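# Put phone on comic book, laptop on stand

## Task

Get the phone lying flat with every part of it resting on the comic book, and get the laptop, shut, sitting on the laptop stand with its top side up and one of its long edges butted against the stand's lips. At the finish no gripper may be in contact with the phone or the laptop.

## Robot and tools

Robot: two arms, left_arm and right_arm, each ending in a two-finger gripper. Joints from base outward: waist, shoulder, elbow, wrist pitch, wrist yaw, wrist roll, then the gripper. Two head cameras give images: cam_head_left and cam_head_right, each 896x504.

Scene frame: origin at table-top height, halfway between the nominal arm bases. +x points out across the table, +z points up, and left_arm sits on the +y side (arm names do not match image left/right). Reported end_effector_position (metres) and end_effector_quat_wxyz use this frame. The position is the spot between the finger pads, roughly 1 cm short of the tips, and may be a little wrong at long reach. The fingers extend along the gripper's +z axis and close along its y axis. A BASES line, if present, gives calibrated base locations.

The 14-number row: every motion command uses rows of 14 numbers, each between -1 and 1, always all 14 even if one arm is idle. Order: dx, dy, dz, rx, ry, rz, opening for left_arm, then the same seven for right_arm. The six pose numbers are an offset, not a pose: they are measured along the scene axes from that arm's Hand target as it was when the action or move began, with rotation about the Hand target's position. Scale: 1.0 equals 0.6 m of travel or 180 degrees of turn; rx, ry, rz form a single rotation vector. If the translation part is longer than 1.0 it may be shortened along its direction. Opening is absolute, not an offset: +1 is fully open (0.094 m), -1 is shut. Sending 0 for all six pose numbers re-commands the current Hand target; the opening you send is always obeyed, so repeat the present value to keep a gripper unchanged (0 means half-open, not "no change").

execute_actions(actions, cameras): actions is a list of actions; each action is a list of up to 15 rows, one row per 1/30 s step; a short action repeats its final row until 15 steps pass. All rows of one action are offsets from that action's starting Hand target, so repeating the same offset in a later action moves further. An empty list just reports state and images. cameras picks images: omitted, null or ["all"] for both, [] for none; a wrong name voids the call.

move(target, speed, blend, opening_speed, blocking, cameras): drives each gripper in a straight line toward the offset given in target (one 14-number row, or up to 15 rows that differ only in pose offsets, all counted from the same starting Hand targets). speed is path top speed in m/s, 0.002 to 0.5, default 0.25 (turns up to twice that in rad/s), one value or one per target. blend (m) rounds corners between listed targets; 0 stops at each. opening_speed (0.2 or more, per second on the -1..+1 scale) ramps the fingers; otherwise the opening is sent at once. Paths take at least 0.5 s and are cut at 10 s. There is no obstacle avoidance. Faster moves lag and overshoot more and hit harder; aiming far beyond a contact presses harder. blocking=false returns after about 0.5 s while motion continues; use wait or stop before sending new motion.

The "move:" line reports the ending: done (arm within 10 mm and 2 degrees, at rest), off_target, moving, held (a check withheld a step or the clearance check halted the path) or fault, plus limits: paced means the commanded pose was clipped, held means steps were withheld. None of these tells you whether something is being touched.

wait(seconds 0 to 10, cameras): lets time pass with arms holding; a running move keeps going. stop(): brakes a running move; needs braking distance. zoom_image(camera, region [x0,y0,x1,y1] pixels, top-left origin, at most 504x504): closer view of the latest image from cam_head_left or cam_head_right. finished_scene(scene, chance_done 1 to 99): ends the current scene irreversibly, giving its number and your percent estimate of success.

Controller behaviour: each step the command is clipped to within 100 mm and 20 degrees of the measured gripper pose. Hand target in the result is the last commanded pose after clipping, and the next offsets start from it. A gripper may rest about 1 cm off its target in free air from friction and weight; that is normal. An arm blocked by an object keeps pushing until commanded back past the gripper. "pose unreachable" means a command to that arm was withheld, usually by the clearance check (it does not guard gripper-to-gripper contact). Near the waist axis, small wrist motions can swing the whole arm.

Gripping: grip_measured uses the opening scale; it reads slightly wide when empty and up to about 0.064 narrower than a hard part under full squeeze. Commanding about 0.11 below first-touch reading gives full force (about 50-62 N per pad). Release by commanding well above grip_measured. grip_effort_nm is motor effort (negative closes), not pad force. Joint torques include arm weight and noise; joints 3 and 4 wrap at ±28 N m.

Joint ranges (rad): waist -2.880..2.880, shoulder 0.000..3.142, elbow 0.000..3.019 (straight 2.964), wrist pitch -1.693..1.571, wrist yaw -1.571..1.571, wrist roll -2.094..2.094.

Avoid: dropping objects or leaving anything off the table (that fails the task); letting go of parts still moving; fast impacts, slams and hard presses; arm-on-arm collisions, which can end the scene. Random tugs on held parts or pushes on loose items can occur. Motors heat when holding loads, stretched out or pushing at an unreachable pose; a MOTOR HOT line appears at 85 °C and at 100 °C that arm drops limp for 30-60 s or more (OVER-TEMPERATURE FAULT). Move smoothly and finish with both grippers clear of the phone and laptop.

Each tool is called after "Call:" as name(argument=value, ...), one argument or row to a line, values as JSON.

## Session

Call:
execute_actions(
  actions=[],
)

Scene clock: 0.00 s.
left_arm: end_effector_position=(+0.4936, +0.7722, +0.2723) grip_measured=+1.000 grip_effort_nm=n/a end_effector_quat_wxyz=(+0.538, +0.343, +0.763, +0.102) | right_arm: end_effector_position=(+0.0820, -0.5476, +0.1551) grip_measured=+1.000 grip_effort_nm=n/a end_effector_quat_wxyz=(-0.018, +0.931, +0.365, +0.017)
Joint positions: left_arm=[1.045 1.959 1.826 -0.901 1.086 1.589 0.094] | right_arm=[-1.159 1.068 0.818 -1.355 -0.035 1.239 0.094]
Joint velocities: left_arm=[-0.005 -0.024 0.012 -0.002 -0.066 0.007 0] | right_arm=[-0.015 -0.005 -0.002 -0.002 0.037 0.022 0]
Joint torques (N m): no reading
Motor temperatures (°C): left_arm=[23 25 27 24 28 25 28] | right_arm=[27 30 27 25 24 24 25]
Heat: left arm: hottest wrist yaw 28 °C; right arm: hottest shoulder 30 °C.
Hand target: left_arm +0.4958, +0.7761, +0.2941; +0.539, +0.352, +0.755, +0.121 | right_arm +0.0853, -0.5549, +0.1634; -0.006, +0.931, +0.366, +0.017
Tool commands: left_gripper/opening=+1.0 right_gripper/opening=+1.0

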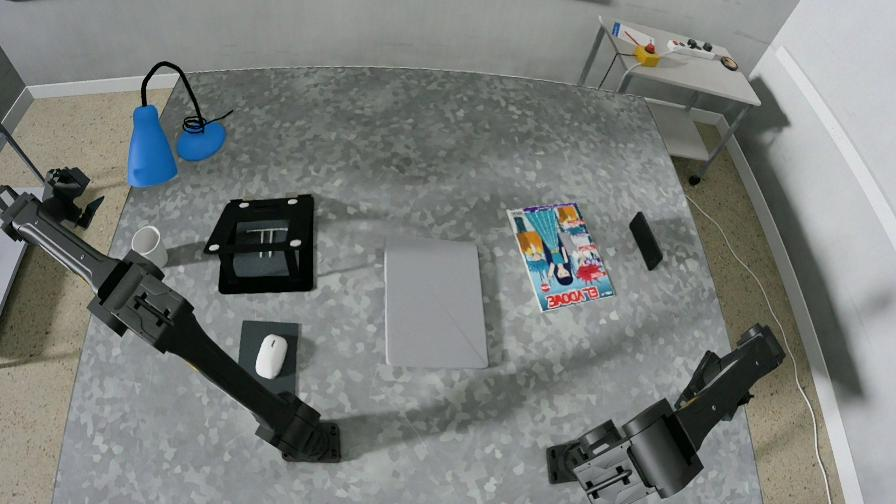

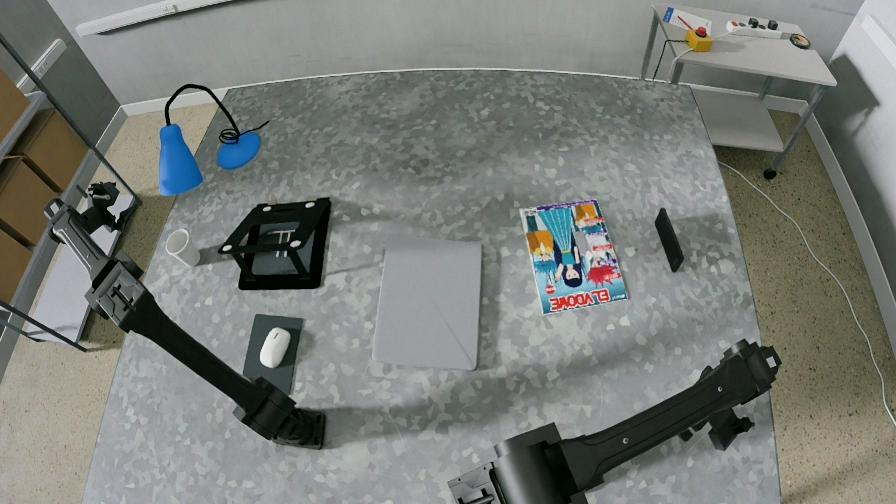

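Call:
zoom_image(
  camera="cam_head_left",
  region=[190, 170, 340, 310],
)

Call:
zoom_image(
  camera="cam_head_right",
  region=[200, 170, 350, 310],
)

Call:
zoom_image(
  camera="cam_head_left",
  region=[360, 220, 510, 380],
)

Call:
zoom_image(
  camera="cam_head_right",
  region=[350, 220, 500, 380],
)

Call:
zoom_image(
  camera="cam_head_left",
  region=[500, 180, 690, 320],
)

Call:
zoom_image(
  camera="cam_head_right",
  region=[510, 180, 700, 320],
)

Scaled by 3.360.

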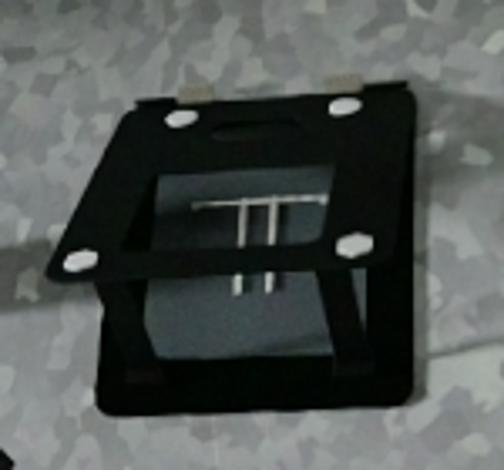

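Scaled by 3.360.

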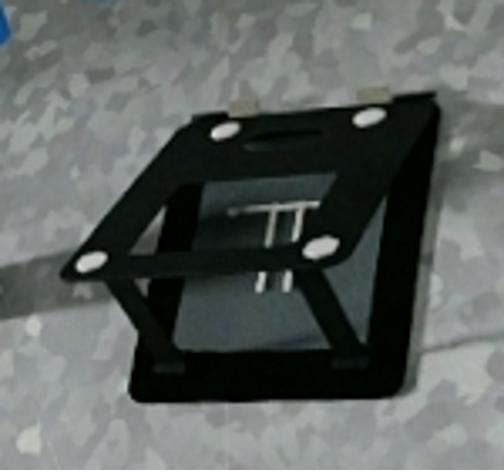

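Scaled by 3.150.

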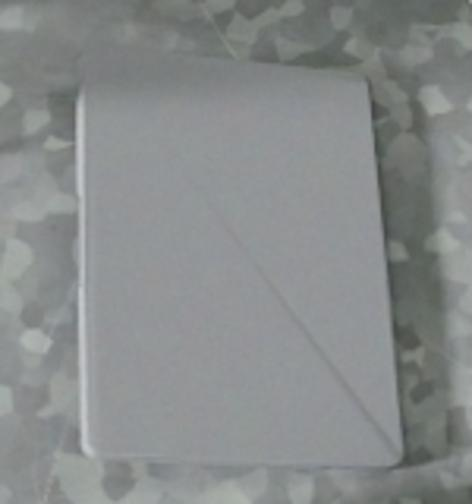

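Scaled by 3.150.

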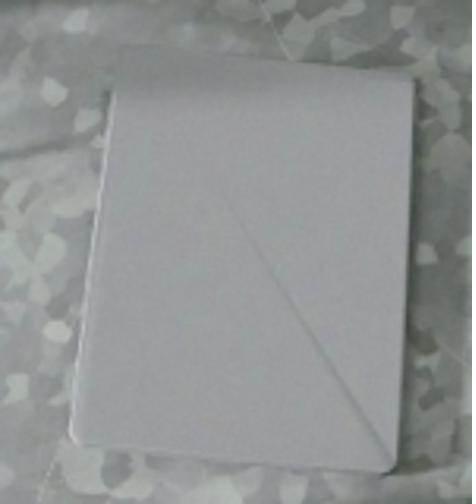

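Scaled by 2.653.

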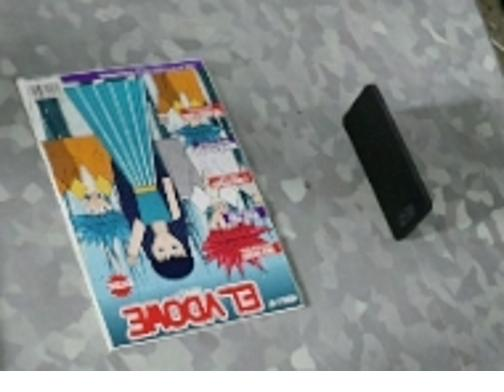

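Scaled by 2.653.

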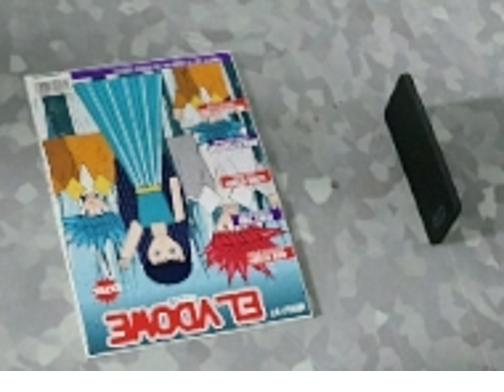

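Call:
move(
  target=[0,0,0,0,0,0,1,0.608,0.175,0.2,0,0,-0.238,1],
)

Scene clock: 49.27 s.
left_arm: end_effector_position=(+0.4937, +0.7723, +0.2720) grip_measured=+1.000 grip_effort_nm=0.022 end_effector_quat_wxyz=(+0.538, +0.343, +0.763, +0.102) | right_arm: end_effector_position=(+0.4373, -0.4481, +0.2677) grip_measured=+1.000 grip_effort_nm=-0.012 end_effector_quat_wxyz=(-0.137, +0.934, +0.324, +0.064)
Joint positions: left_arm=[1.045 1.959 1.826 -0.901 1.086 1.589 0.094] | right_arm=[-0.391 1.655 1.664 -1.665 -0.291 2.075 0.094]
Joint velocities: left_arm=[-0.015 -0.015 -0.002 0.002 0.007 -0.007 0] | right_arm=[-0.005 -0.005 0.017 -0.007 0.007 -0.066 0]
Joint torques (N m): left_arm=[-1.26 -23.06 13.64 1.14 0.48 -0.01] | right_arm=[0.91 -15.38 12.74 -0.23 -0.18 0.24]
Motor temperatures (°C): left_arm=[23 28 32 24 28 24 27] | right_arm=[27 31 35 25 24 24 25]
Heat: left arm: hottest elbow 32 °C; right arm: hottest elbow 35 °C.
Hand target: left_arm +0.4958, +0.7762, +0.2938; +0.539, +0.352, +0.755, +0.121 | right_arm +0.4541, -0.4515, +0.2765; -0.073, +0.982, +0.171, +0.043
Off the commanded pose: left_arm 0.023 m, 3 deg | right_arm 0.020 m, 42 deg; orientation clipped.
joint sent to its limit (right arm) — joint 6 (wrist roll), upper limit. The joint targets are off in position and orientation.
move: off_target (left_arm, right_arm); limits=paced

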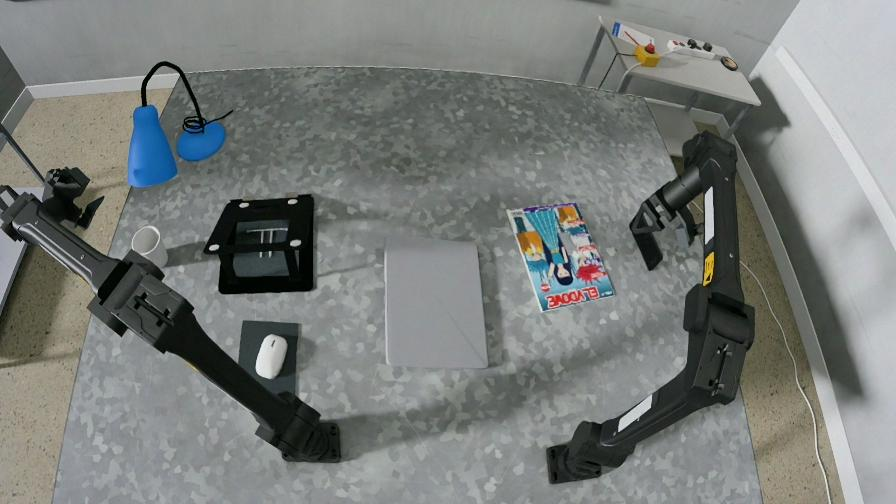

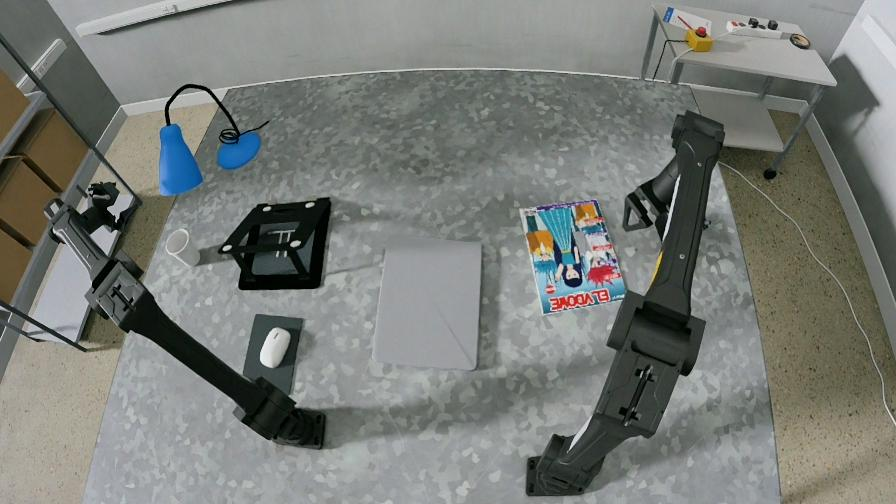

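Call:
move(
  target=[0,0,0,0,0,0,1,0,0,0,-0.277,-0.098,0.892,1],
)

Scene clock: 73.07 s.
left_arm: end_effector_position=(+0.4937, +0.7723, +0.2720) grip_measured=+1.000 grip_effort_nm=0.022 end_effector_quat_wxyz=(+0.538, +0.343, +0.763, +0.102) | right_arm: end_effector_position=(+0.4585, -0.4462, +0.2730) grip_measured=+1.000 grip_effort_nm=-0.022 end_effector_quat_wxyz=(+0.247, -0.056, +0.967, -0.010)
Joint positions: left_arm=[1.045 1.959 1.826 -0.901 1.086 1.589 0.094] | right_arm=[-0.329 1.368 1.302 -1.031 -0.161 -0.4 0.094]
Joint velocities: left_arm=[0.005 -0.005 -0.002 -0.007 0.051 0.022 0] | right_arm=[-0.005 -0.005 -0.012 -0.012 0.11 -0.007 0]
Joint torques (N m): left_arm=[-1.73 -23.47 13.85 1.11 0.51 -0.05] | right_arm=[-0.38 -15.74 8.02 1.4 -0.16 0.06]
Motor temperatures (°C): left_arm=[23 29 33 24 28 24 27] | right_arm=[27 32 36 25 24 24 25]
Heat: left arm: hottest elbow 33 °C; right arm: hottest elbow 36 °C.
Hand target: left_arm +0.4958, +0.7762, +0.2938; +0.539, +0.352, +0.755, +0.121 | right_arm +0.4536, -0.4511, +0.2777; +0.257, -0.055, +0.965, -0.015
Off the commanded pose: left_arm 0.022 m, 3 deg | right_arm 0.008 m, 2 deg.
move: off_target (left_arm)

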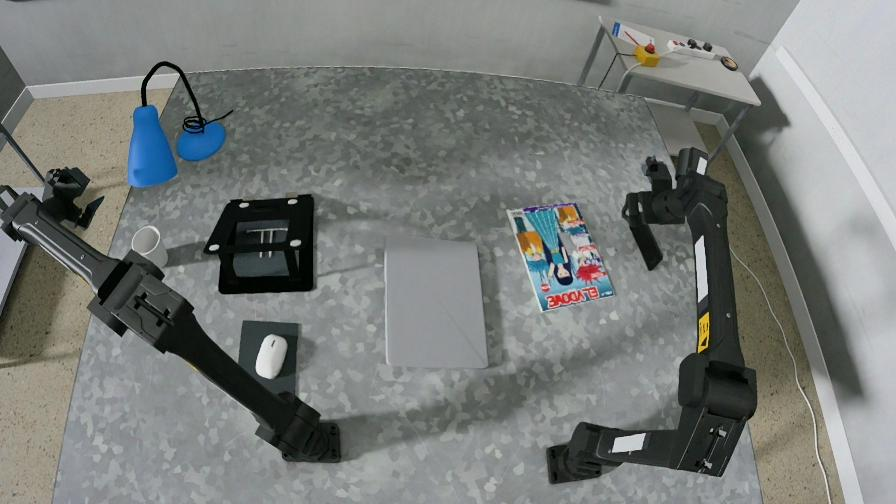

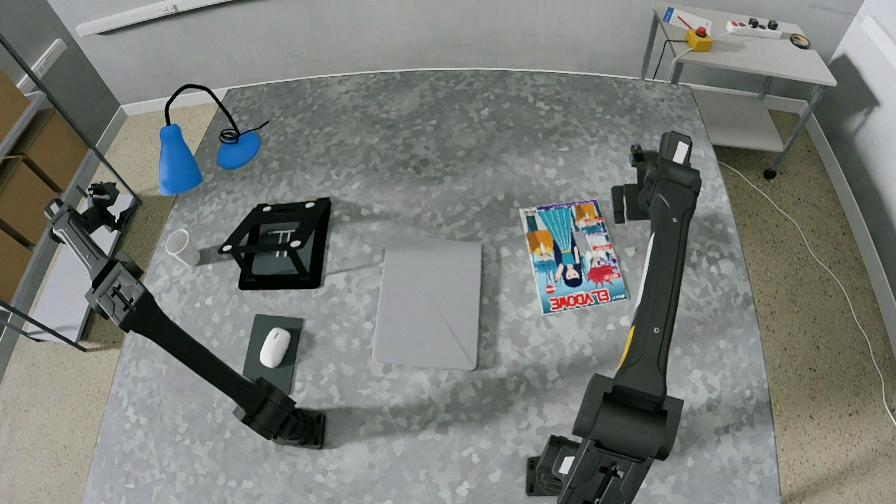

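Call:
zoom_image(
  camera="cam_head_left",
  region=[590, 140, 740, 290],
)

Call:
zoom_image(
  camera="cam_head_right",
  region=[590, 120, 740, 290],
)

Scaled by 3.360.

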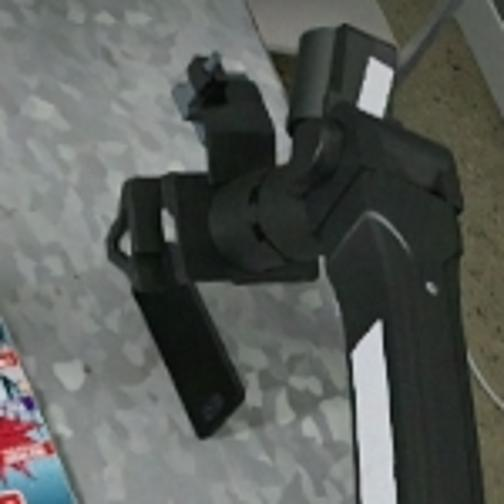

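Scaled by 2.965.

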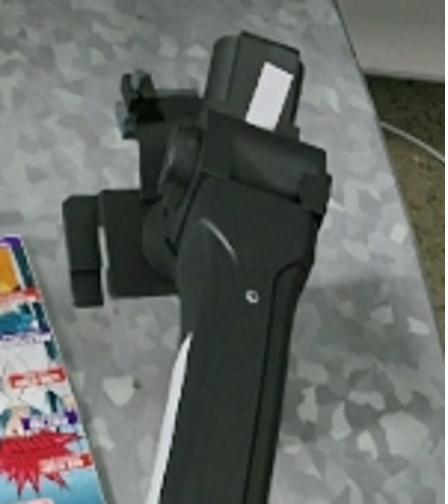

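Call:
move(
  target=[0,0,0,0,0,0,1,0,0.05,-0.28,0,0,0,1],
)

Call:
zoom_image(
  camera="cam_head_left",
  region=[490, 150, 740, 320],
)

Call:
zoom_image(
  camera="cam_head_right",
  region=[490, 150, 740, 320],
)

Scene clock: 92.67 s.
left_arm: end_effector_position=(+0.4937, +0.7723, +0.2720) grip_measured=+1.000 grip_effort_nm=0.022 end_effector_quat_wxyz=(+0.538, +0.343, +0.763, +0.102) | right_arm: end_effector_position=(+0.4495, -0.4263, +0.1188) grip_measured=+1.000 grip_effort_nm=-0.012 end_effector_quat_wxyz=(+0.260, -0.053, +0.964, -0.017)
Joint positions: left_arm=[1.045 1.959 1.826 -0.901 1.086 1.589 0.094] | right_arm=[-0.287 1.431 0.931 -0.56 -0.134 -0.357 0.094]
Joint velocities: left_arm=[-0.005 -0.005 -0.012 0.017 0.066 -0.022 0] | right_arm=[-0.015 -0.005 -0.002 -0.017 -0.051 0.066 0]
Joint torques (N m): left_arm=[-1.26 -23.36 13.61 1.07 0.51 0.01] | right_arm=[1.44 -11.75 7.68 1.46 0.01 0.2]
Motor temperatures (°C): left_arm=[23 30 34 24 28 24 27] | right_arm=[27 32 36 25 24 23 25]
Heat: left arm: hottest elbow 34 °C; right arm: hottest elbow 36 °C.
Hand target: left_arm +0.4958, +0.7762, +0.2938; +0.539, +0.352, +0.755, +0.121 | right_arm +0.4516, -0.4212, +0.1096; +0.256, -0.055, +0.965, -0.015
Off the commanded pose: left_arm 0.022 m, 3 deg | right_arm 0.011 m, 1 deg.
move: off_target (left_arm, right_arm)

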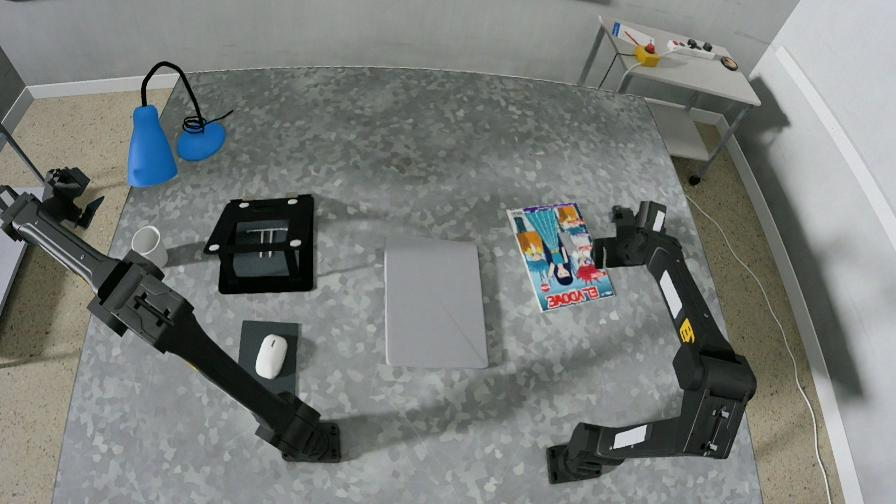

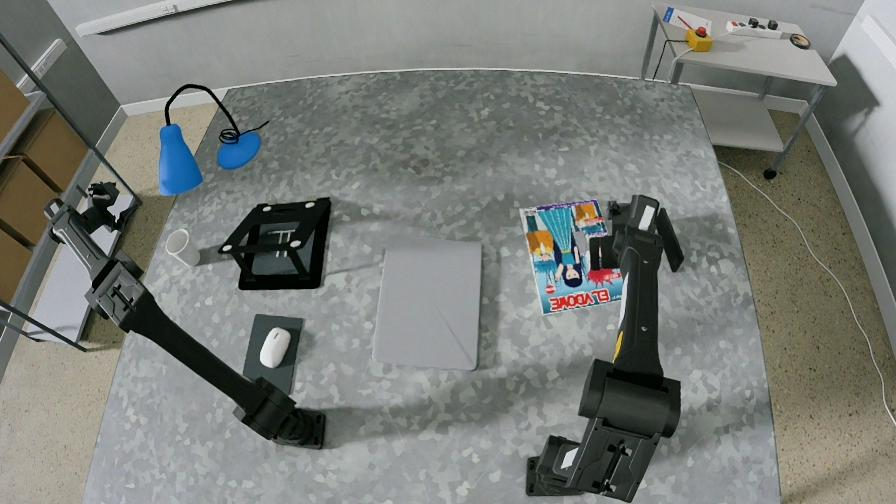

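Scaled by 2.016.

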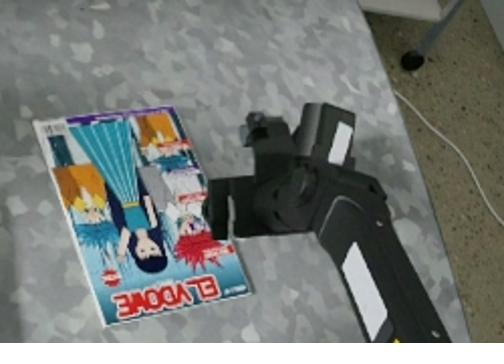

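Scaled by 2.016.

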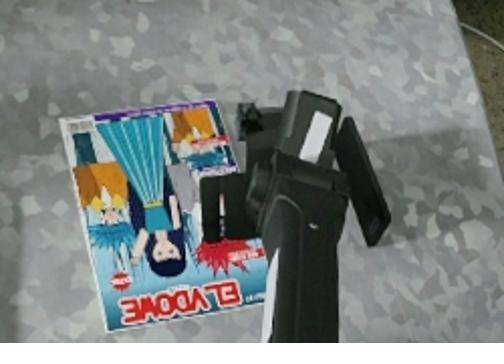

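Call:
move(
  target=[0,0,0,0,0,0,1,0,0,0.1,0,0,0,1],
  cameras=[],
)

Call:
move(
  target=[0,0,0,0,0,0,1,0.06,-0.25,-0.0,0,0,0,1],
)

Call:
zoom_image(
  camera="cam_head_left",
  region=[540, 150, 740, 300],
)

Call:
zoom_image(
  camera="cam_head_right",
  region=[560, 150, 760, 300],
)

Scene clock: 98.77 s.
left_arm: end_effector_position=(+0.4937, +0.7723, +0.2720) grip_measured=+1.000 grip_effort_nm=0.022 end_effector_quat_wxyz=(+0.538, +0.343, +0.763, +0.102) | right_arm: end_effector_position=(+0.4323, -0.4211, +0.1399) grip_measured=+1.000 grip_effort_nm=-0.017 end_effector_quat_wxyz=(+0.231, -0.051, +0.972, -0.007)
Joint positions: left_arm=[1.045 1.959 1.826 -0.901 1.086 1.589 0.094] | right_arm=[-0.286 1.384 0.966 -0.706 -0.134 -0.355 0.094]
Joint velocities: left_arm=[-0.015 -0.024 -0.007 -0.007 -0.007 0.007 0] | right_arm=[-0.015 -0.005 0.012 -0.022 -0.007 0.066 0]
Joint torques (N m): left_arm=[-1.55 -23.53 13.7 0.91 0.56 -0.1] | right_arm=[1.38 -13.86 12.48 0.51 0 0.23]
Motor temperatures (°C): left_arm=[23 30 34 24 28 24 27] | right_arm=[27 32 36 25 24 23 25]
Heat: left arm: hottest elbow 34 °C; right arm: hottest elbow 36 °C.
Hand target: left_arm +0.4958, +0.7762, +0.2938; +0.539, +0.352, +0.755, +0.121 | right_arm +0.4525, -0.4208, +0.1694; +0.256, -0.055, +0.965, -0.015
Off the commanded pose: left_arm 0.022 m, 3 deg | right_arm 0.035 m, 3 deg.
move: off_target (left_arm, right_arm)
No camera images: "cameras" was empty.

Scene clock: 100.27 s.
left_arm: end_effector_position=(+0.4937, +0.7723, +0.2720) grip_measured=+1.000 grip_effort_nm=0.022 end_effector_quat_wxyz=(+0.538, +0.343, +0.763, +0.102) | right_arm: end_effector_position=(+0.4685, -0.5597, +0.1557) grip_measured=+1.000 grip_effort_nm=-0.017 end_effector_quat_wxyz=(+0.247, -0.051, +0.968, -0.008)
Joint positions: left_arm=[1.045 1.959 1.826 -0.901 1.086 1.589 0.094] | right_arm=[-0.546 1.586 1.227 -0.779 -0.257 -0.589 0.094]
Joint velocities: left_arm=[0.005 -0.005 -0.002 0.007 0.007 0.022 0] | right_arm=[-0.005 -0.005 -0.002 -0.007 -0.007 -0.022 0]
Joint torques (N m): left_arm=[-1.49 -23.94 13.67 1.18 0.53 -0.03] | right_arm=[0.32 -14.8 12.93 0.53 -0.24 0.1]
Motor temperatures (°C): left_arm=[23 30 34 24 28 24 27] | right_arm=[27 32 37 25 24 23 25]
Heat: left arm: hottest elbow 34 °C; right arm: hottest elbow 37 °C.
Hand target: left_arm +0.4958, +0.7762, +0.2938; +0.539, +0.352, +0.755, +0.121 | right_arm +0.4861, -0.5726, +0.1695; +0.258, -0.055, +0.965, -0.016
Off the commanded pose: left_arm 0.022 m, 3 deg | right_arm 0.027 m, 1 deg.
move: off_target (left_arm, right_arm)

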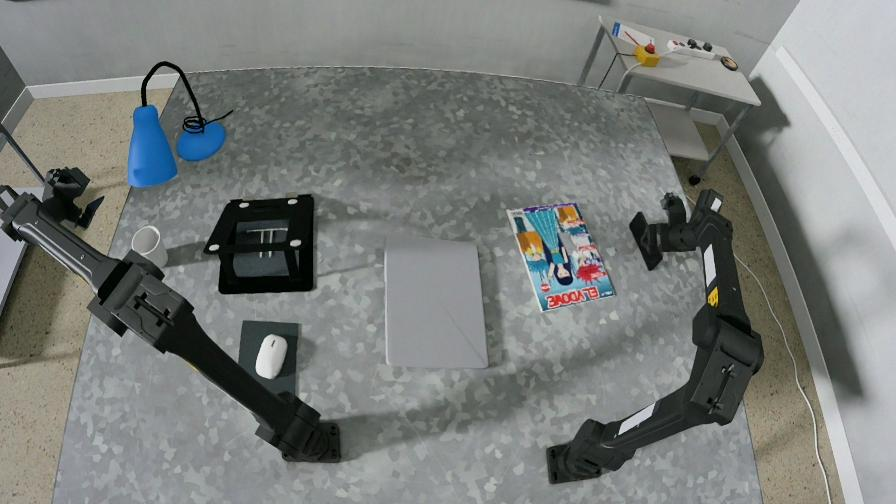

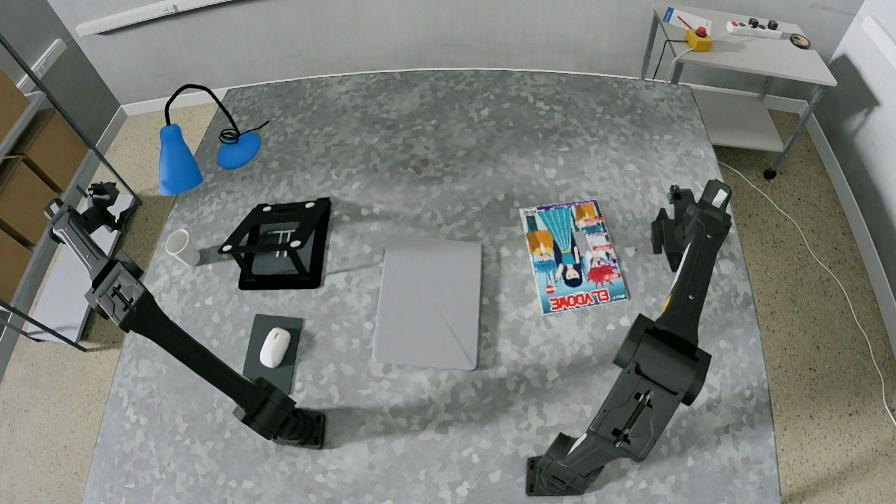

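Scaled by 2.520.

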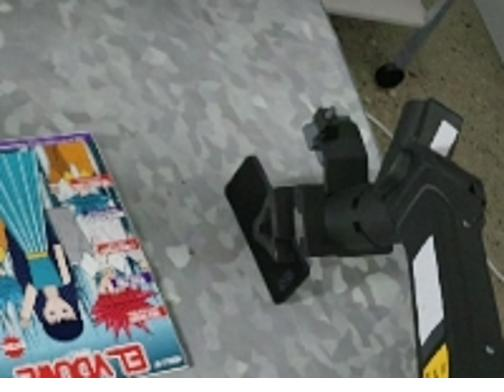

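Scaled by 2.520.

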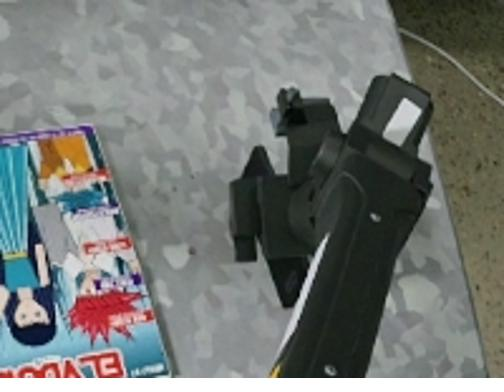

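Call:
move(
  target=[0,0,0,0,0,0,1,0.06,-0.02,-0.04,0,0,0,1],
)

Call:
zoom_image(
  camera="cam_head_left",
  region=[590, 170, 710, 290],
)

Call:
zoom_image(
  camera="cam_head_right",
  region=[610, 170, 730, 290],
)

Scene clock: 111.57 s.
left_arm: end_effector_position=(+0.4937, +0.7723, +0.2720) grip_measured=+1.000 grip_effort_nm=0.022 end_effector_quat_wxyz=(+0.538, +0.343, +0.763, +0.102) | right_arm: end_effector_position=(+0.4962, -0.5764, +0.1296) grip_measured=+1.000 grip_effort_nm=-0.012 end_effector_quat_wxyz=(+0.238, -0.050, +0.970, -0.003)
Joint positions: left_arm=[1.045 1.959 1.826 -0.901 1.086 1.589 0.094] | right_arm=[-0.546 1.699 1.303 -0.763 -0.256 -0.59 0.094]
Joint velocities: left_arm=[-0.005 -0.005 -0.007 -0.012 0.022 -0.022 0] | right_arm=[0.015 -0.005 -0.007 0.002 0.051 -0.022 0]
Joint torques (N m): left_arm=[-1.79 -23.36 13.71 1.01 0.53 -0.01] | right_arm=[1.26 -17.03 12.59 1.17 -0.07 0.2]
Motor temperatures (°C): left_arm=[23 30 34 24 28 24 27] | right_arm=[27 32 37 25 24 23 25]
Heat: left arm: hottest elbow 34 °C; right arm: hottest elbow 37 °C.
Hand target: left_arm +0.4958, +0.7762, +0.2938; +0.539, +0.352, +0.755, +0.121 | right_arm +0.5215, -0.5850, +0.1449; +0.258, -0.055, +0.965, -0.016
Off the commanded pose: left_arm 0.022 m, 3 deg | right_arm 0.031 m, 3 deg.
move: off_target (left_arm, right_arm)

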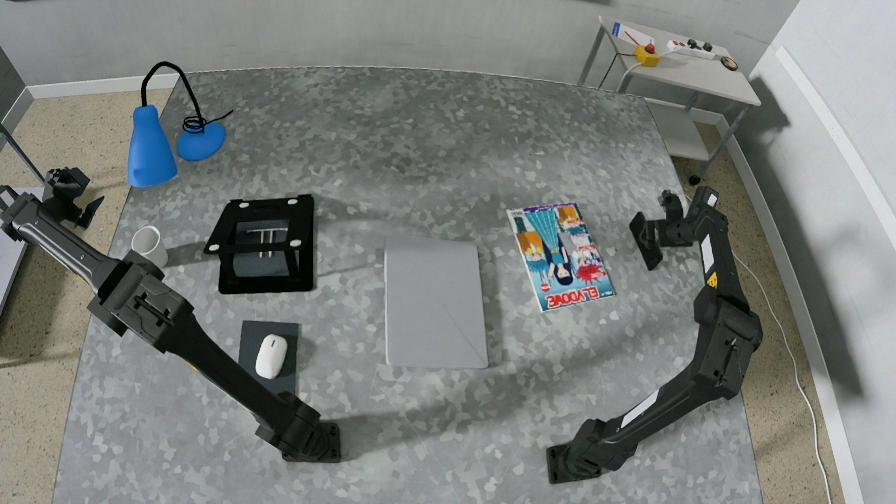

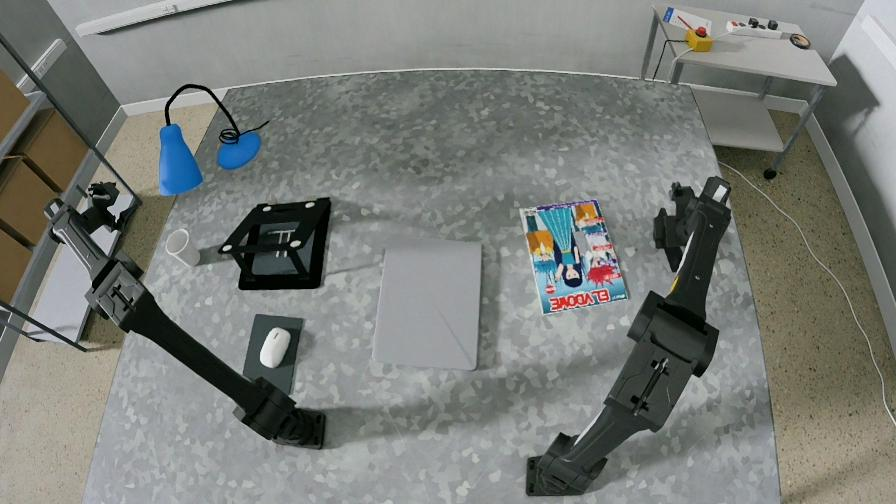

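Scaled by 4.200.

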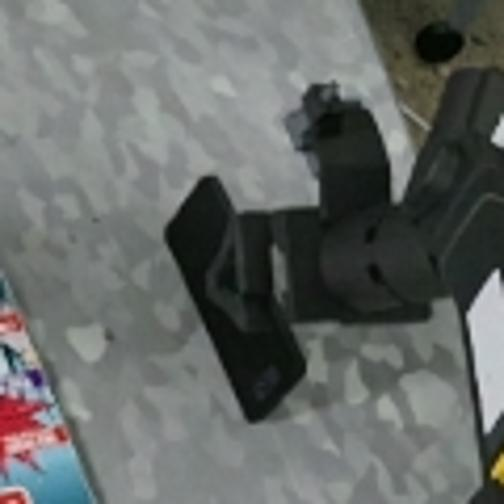

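Scaled by 4.200.

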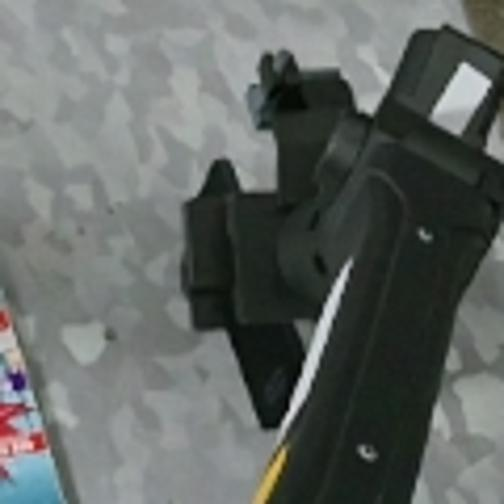

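Call:
move(
  target=[0,0,0,0,0,0,1,0.09,-0.018,-0.025,0,0,0,1],
)

Call:
zoom_image(
  camera="cam_head_left",
  region=[590, 170, 710, 290],
)

Call:
zoom_image(
  camera="cam_head_right",
  region=[610, 170, 730, 290],
)

Scene clock: 118.13 s.
left_arm: end_effector_position=(+0.4937, +0.7723, +0.2720) grip_measured=+1.000 grip_effort_nm=0.022 end_effector_quat_wxyz=(+0.538, +0.343, +0.763, +0.102) | right_arm: end_effector_position=(+0.5525, -0.5905, +0.1185) grip_measured=+1.000 grip_effort_nm=-0.017 end_effector_quat_wxyz=(+0.244, -0.052, +0.968, -0.008)
Joint positions: left_arm=[1.045 1.959 1.826 -0.901 1.086 1.589 0.094] | right_arm=[-0.516 1.837 1.458 -0.758 -0.243 -0.565 0.094]
Joint velocities: left_arm=[-0.005 -0.005 -0.002 -0.017 0.081 0.007 0] | right_arm=[-0.005 -0.005 -0.002 -0.007 -0.007 -0.007 0]
Joint torques (N m): left_arm=[-1.32 -22.83 13.68 1.06 0.49 -0.05] | right_arm=[1.14 -19.25 12.86 0.84 -0.06 0.24]
Motor temperatures (°C): left_arm=[23 30 34 24 28 24 27] | right_arm=[27 33 39 25 24 23 25]
Heat: left arm: hottest elbow 34 °C; right arm: hottest elbow 39 °C.
Hand target: left_arm +0.4958, +0.7762, +0.2938; +0.539, +0.352, +0.755, +0.121 | right_arm +0.5750, -0.5966, +0.1290; +0.257, -0.055, +0.965, -0.015
Off the commanded pose: left_arm 0.022 m, 3 deg | right_arm 0.026 m, 2 deg.
move: off_target (left_arm, right_arm)

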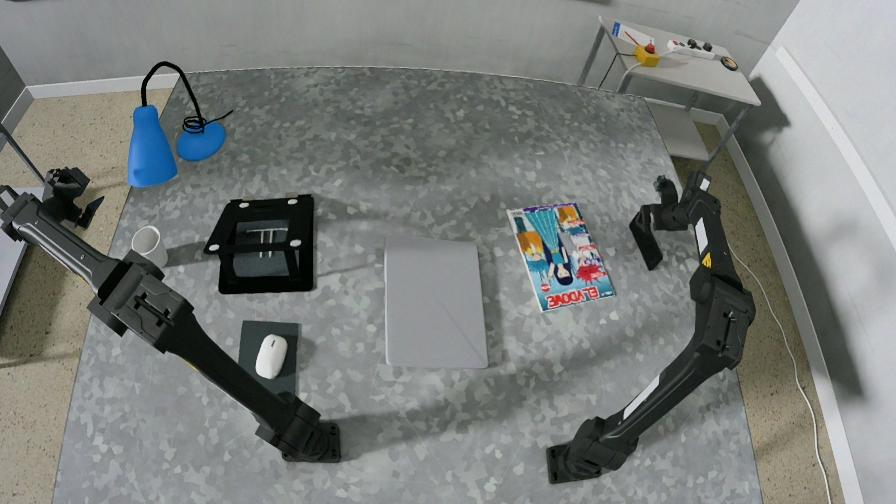

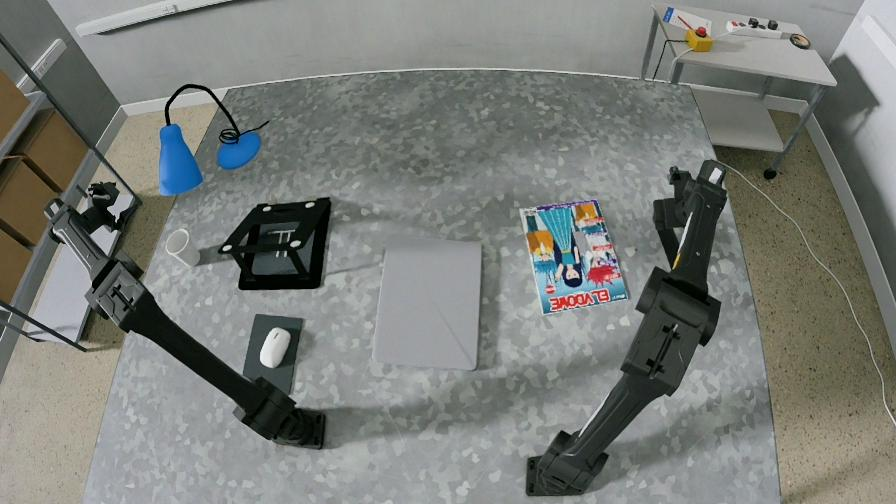

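Scaled by 4.200.

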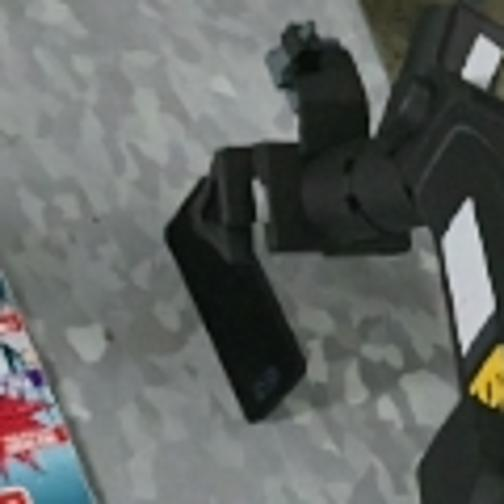

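Scaled by 4.200.

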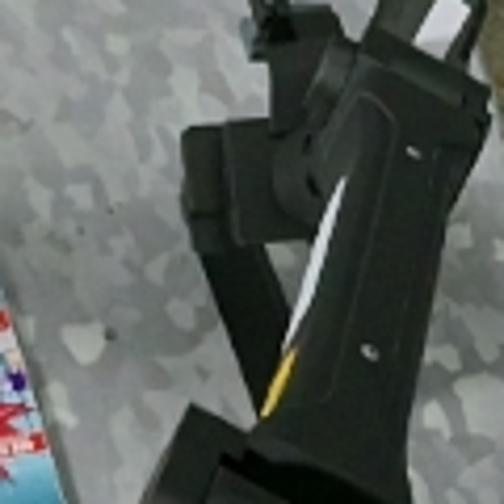

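Call:
move(
  target=[0,0,0,0,0,0,1,0.0,0,-0.055,0,0,0,1],
  speed=0.1,
)

Call:
zoom_image(
  camera="cam_head_left",
  region=[590, 170, 710, 290],
)

Call:
zoom_image(
  camera="cam_head_right",
  region=[610, 170, 730, 290],
)

Scene clock: 122.80 s.
left_arm: end_effector_position=(+0.4937, +0.7723, +0.2720) grip_measured=+1.000 grip_effort_nm=0.027 end_effector_quat_wxyz=(+0.538, +0.343, +0.763, +0.102) | right_arm: end_effector_position=(+0.5635, -0.5967, +0.1052) grip_measured=+1.000 grip_effort_nm=-0.017 end_effector_quat_wxyz=(+0.256, -0.054, +0.965, -0.016)
Joint positions: left_arm=[1.045 1.959 1.826 -0.901 1.086 1.589 0.094] | right_arm=[-0.516 1.868 1.458 -0.697 -0.243 -0.564 0.094]
Joint velocities: left_arm=[-0.005 -0.005 -0.007 -0.002 0.007 0.022 0] | right_arm=[-0.005 0.005 0.002 -0.012 -0.081 -0.066 0]
Joint torques (N m): left_arm=[-1.79 -23.71 13.87 1.11 0.57 -0.05] | right_arm=[1.08 -19.55 9.66 1.33 -0.06 0.22]
Motor temperatures (°C): left_arm=[23 30 34 24 28 24 27] | right_arm=[27 33 40 25 24 23 25]
Heat: left arm: hottest elbow 34 °C; right arm: hottest elbow 40 °C.
Hand target: left_arm +0.4958, +0.7762, +0.2938; +0.539, +0.352, +0.755, +0.121 | right_arm +0.5745, -0.5966, +0.0960; +0.257, -0.055, +0.965, -0.016
Off the commanded pose: left_arm 0.022 m, 3 deg | right_arm 0.015 m, 0 deg.
move: off_target (left_arm, right_arm)

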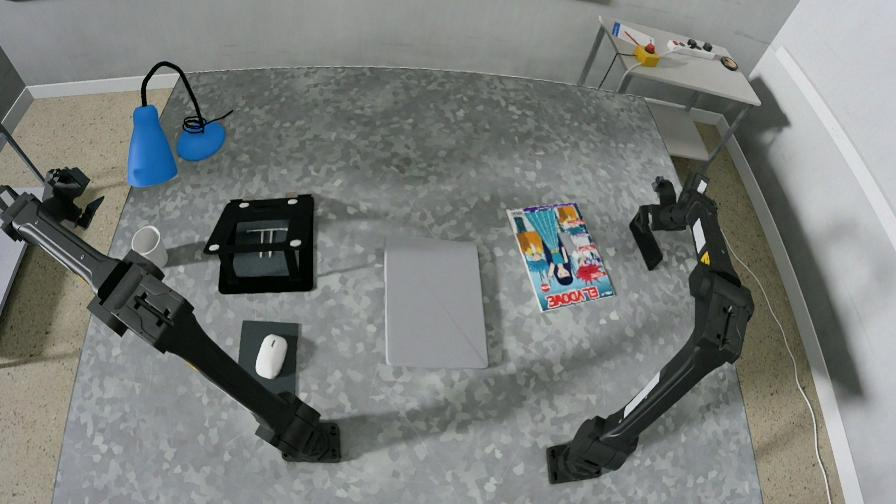

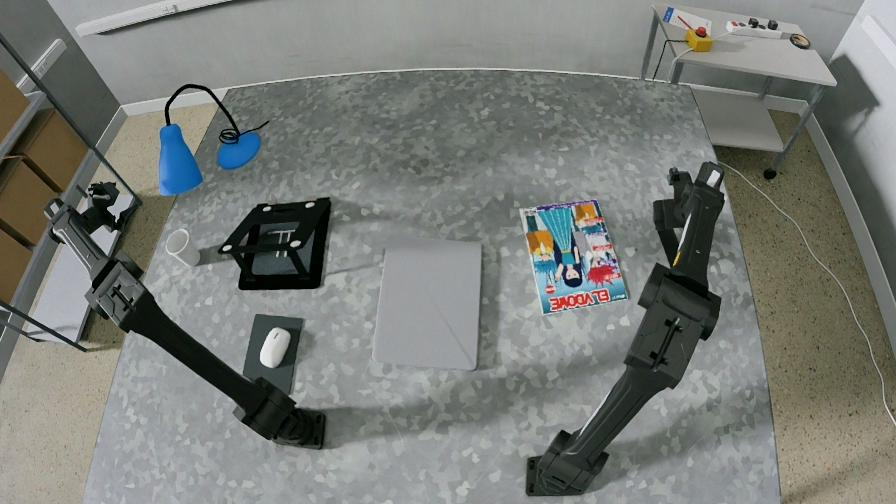

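Scaled by 4.200.

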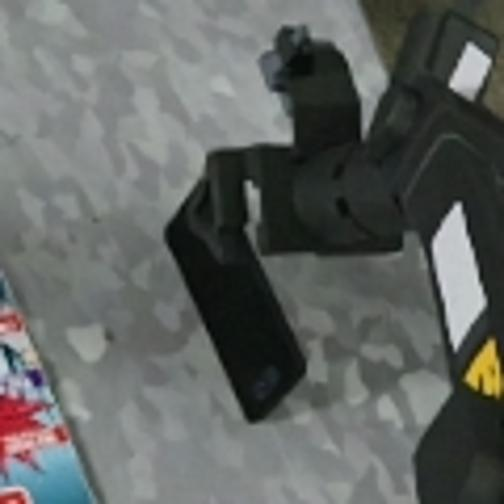

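Scaled by 4.200.

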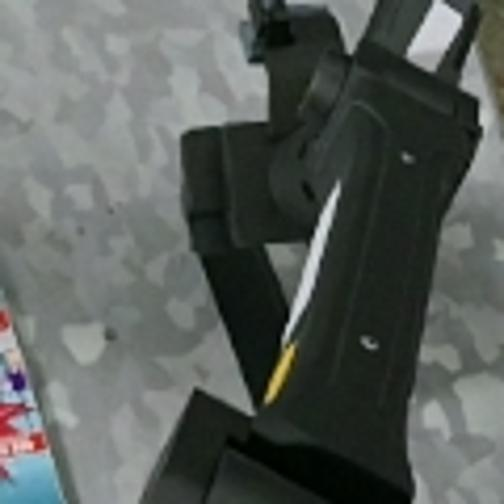

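Call:
move(
  target=[0,0,0,0,0,0,1,-0.01,0,-0.045,0,0,0,1],
  speed=0.06,
)

Call:
zoom_image(
  camera="cam_head_left",
  region=[590, 170, 710, 290],
)

Call:
zoom_image(
  camera="cam_head_right",
  region=[610, 170, 730, 290],
)

Scene clock: 126.10 s.
left_arm: end_effector_position=(+0.4937, +0.7723, +0.2720) grip_measured=+1.000 grip_effort_nm=0.022 end_effector_quat_wxyz=(+0.538, +0.343, +0.763, +0.102) | right_arm: end_effector_position=(+0.5686, -0.5996, +0.0927) grip_measured=+1.000 grip_effort_nm=-0.022 end_effector_quat_wxyz=(+0.268, -0.055, +0.961, -0.023)
Joint positions: left_arm=[1.045 1.959 1.826 -0.901 1.086 1.589 0.094] | right_arm=[-0.516 1.884 1.437 -0.631 -0.243 -0.564 0.094]
Joint velocities: left_arm=[0.005 -0.005 -0.002 -0.002 -0.037 -0.022 0] | right_arm=[0.005 -0.024 -0.007 0.007 -0.051 -0.125 0]
Joint torques (N m): left_arm=[-1.44 -23.24 13.48 0.88 0.51 -0.05] | right_arm=[0.79 -18.55 7.45 1.39 -0.14 0.17]
Motor temperatures (°C): left_arm=[23 30 34 24 28 24 27] | right_arm=[27 33 40 25 24 23 25]
Heat: left arm: hottest elbow 34 °C; right arm: hottest elbow 40 °C.
Hand target: left_arm +0.4958, +0.7762, +0.2938; +0.539, +0.352, +0.755, +0.121 | right_arm +0.5680, -0.5965, +0.0691; +0.257, -0.054, +0.965, -0.016
Off the commanded pose: left_arm 0.022 m, 3 deg | right_arm 0.024 m, 2 deg.
move: off_target (left_arm, right_arm)

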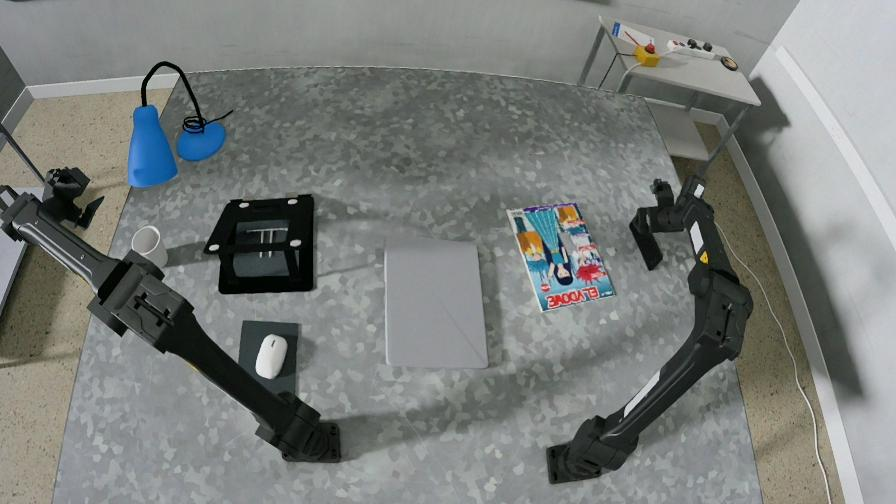

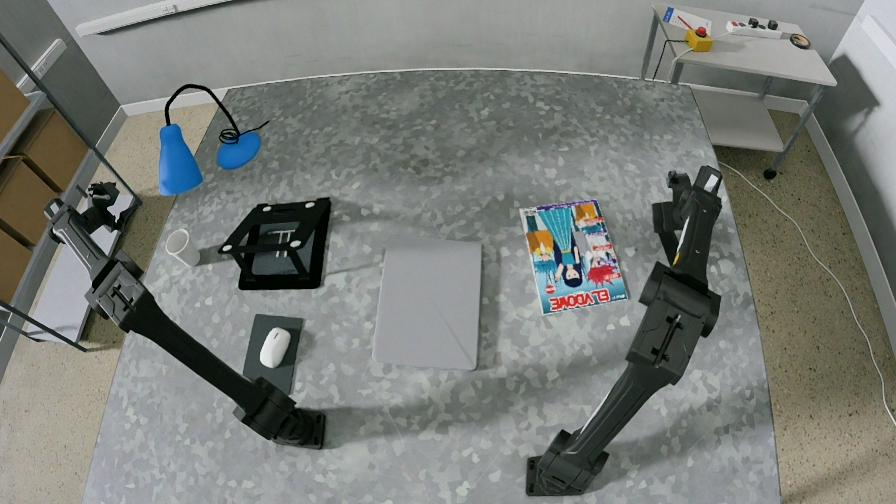

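Scaled by 4.200.

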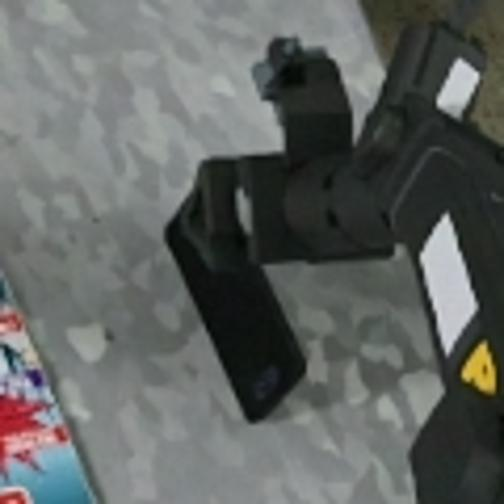

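Scaled by 4.200.

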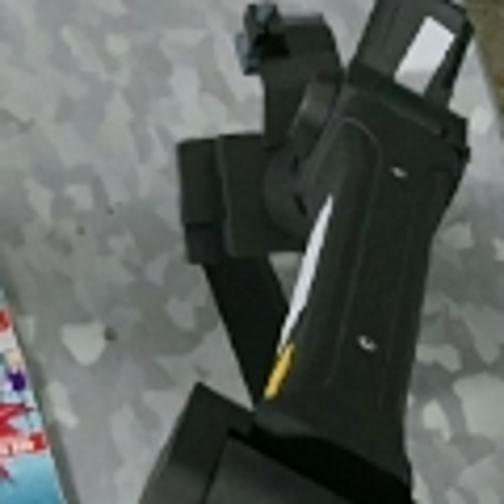

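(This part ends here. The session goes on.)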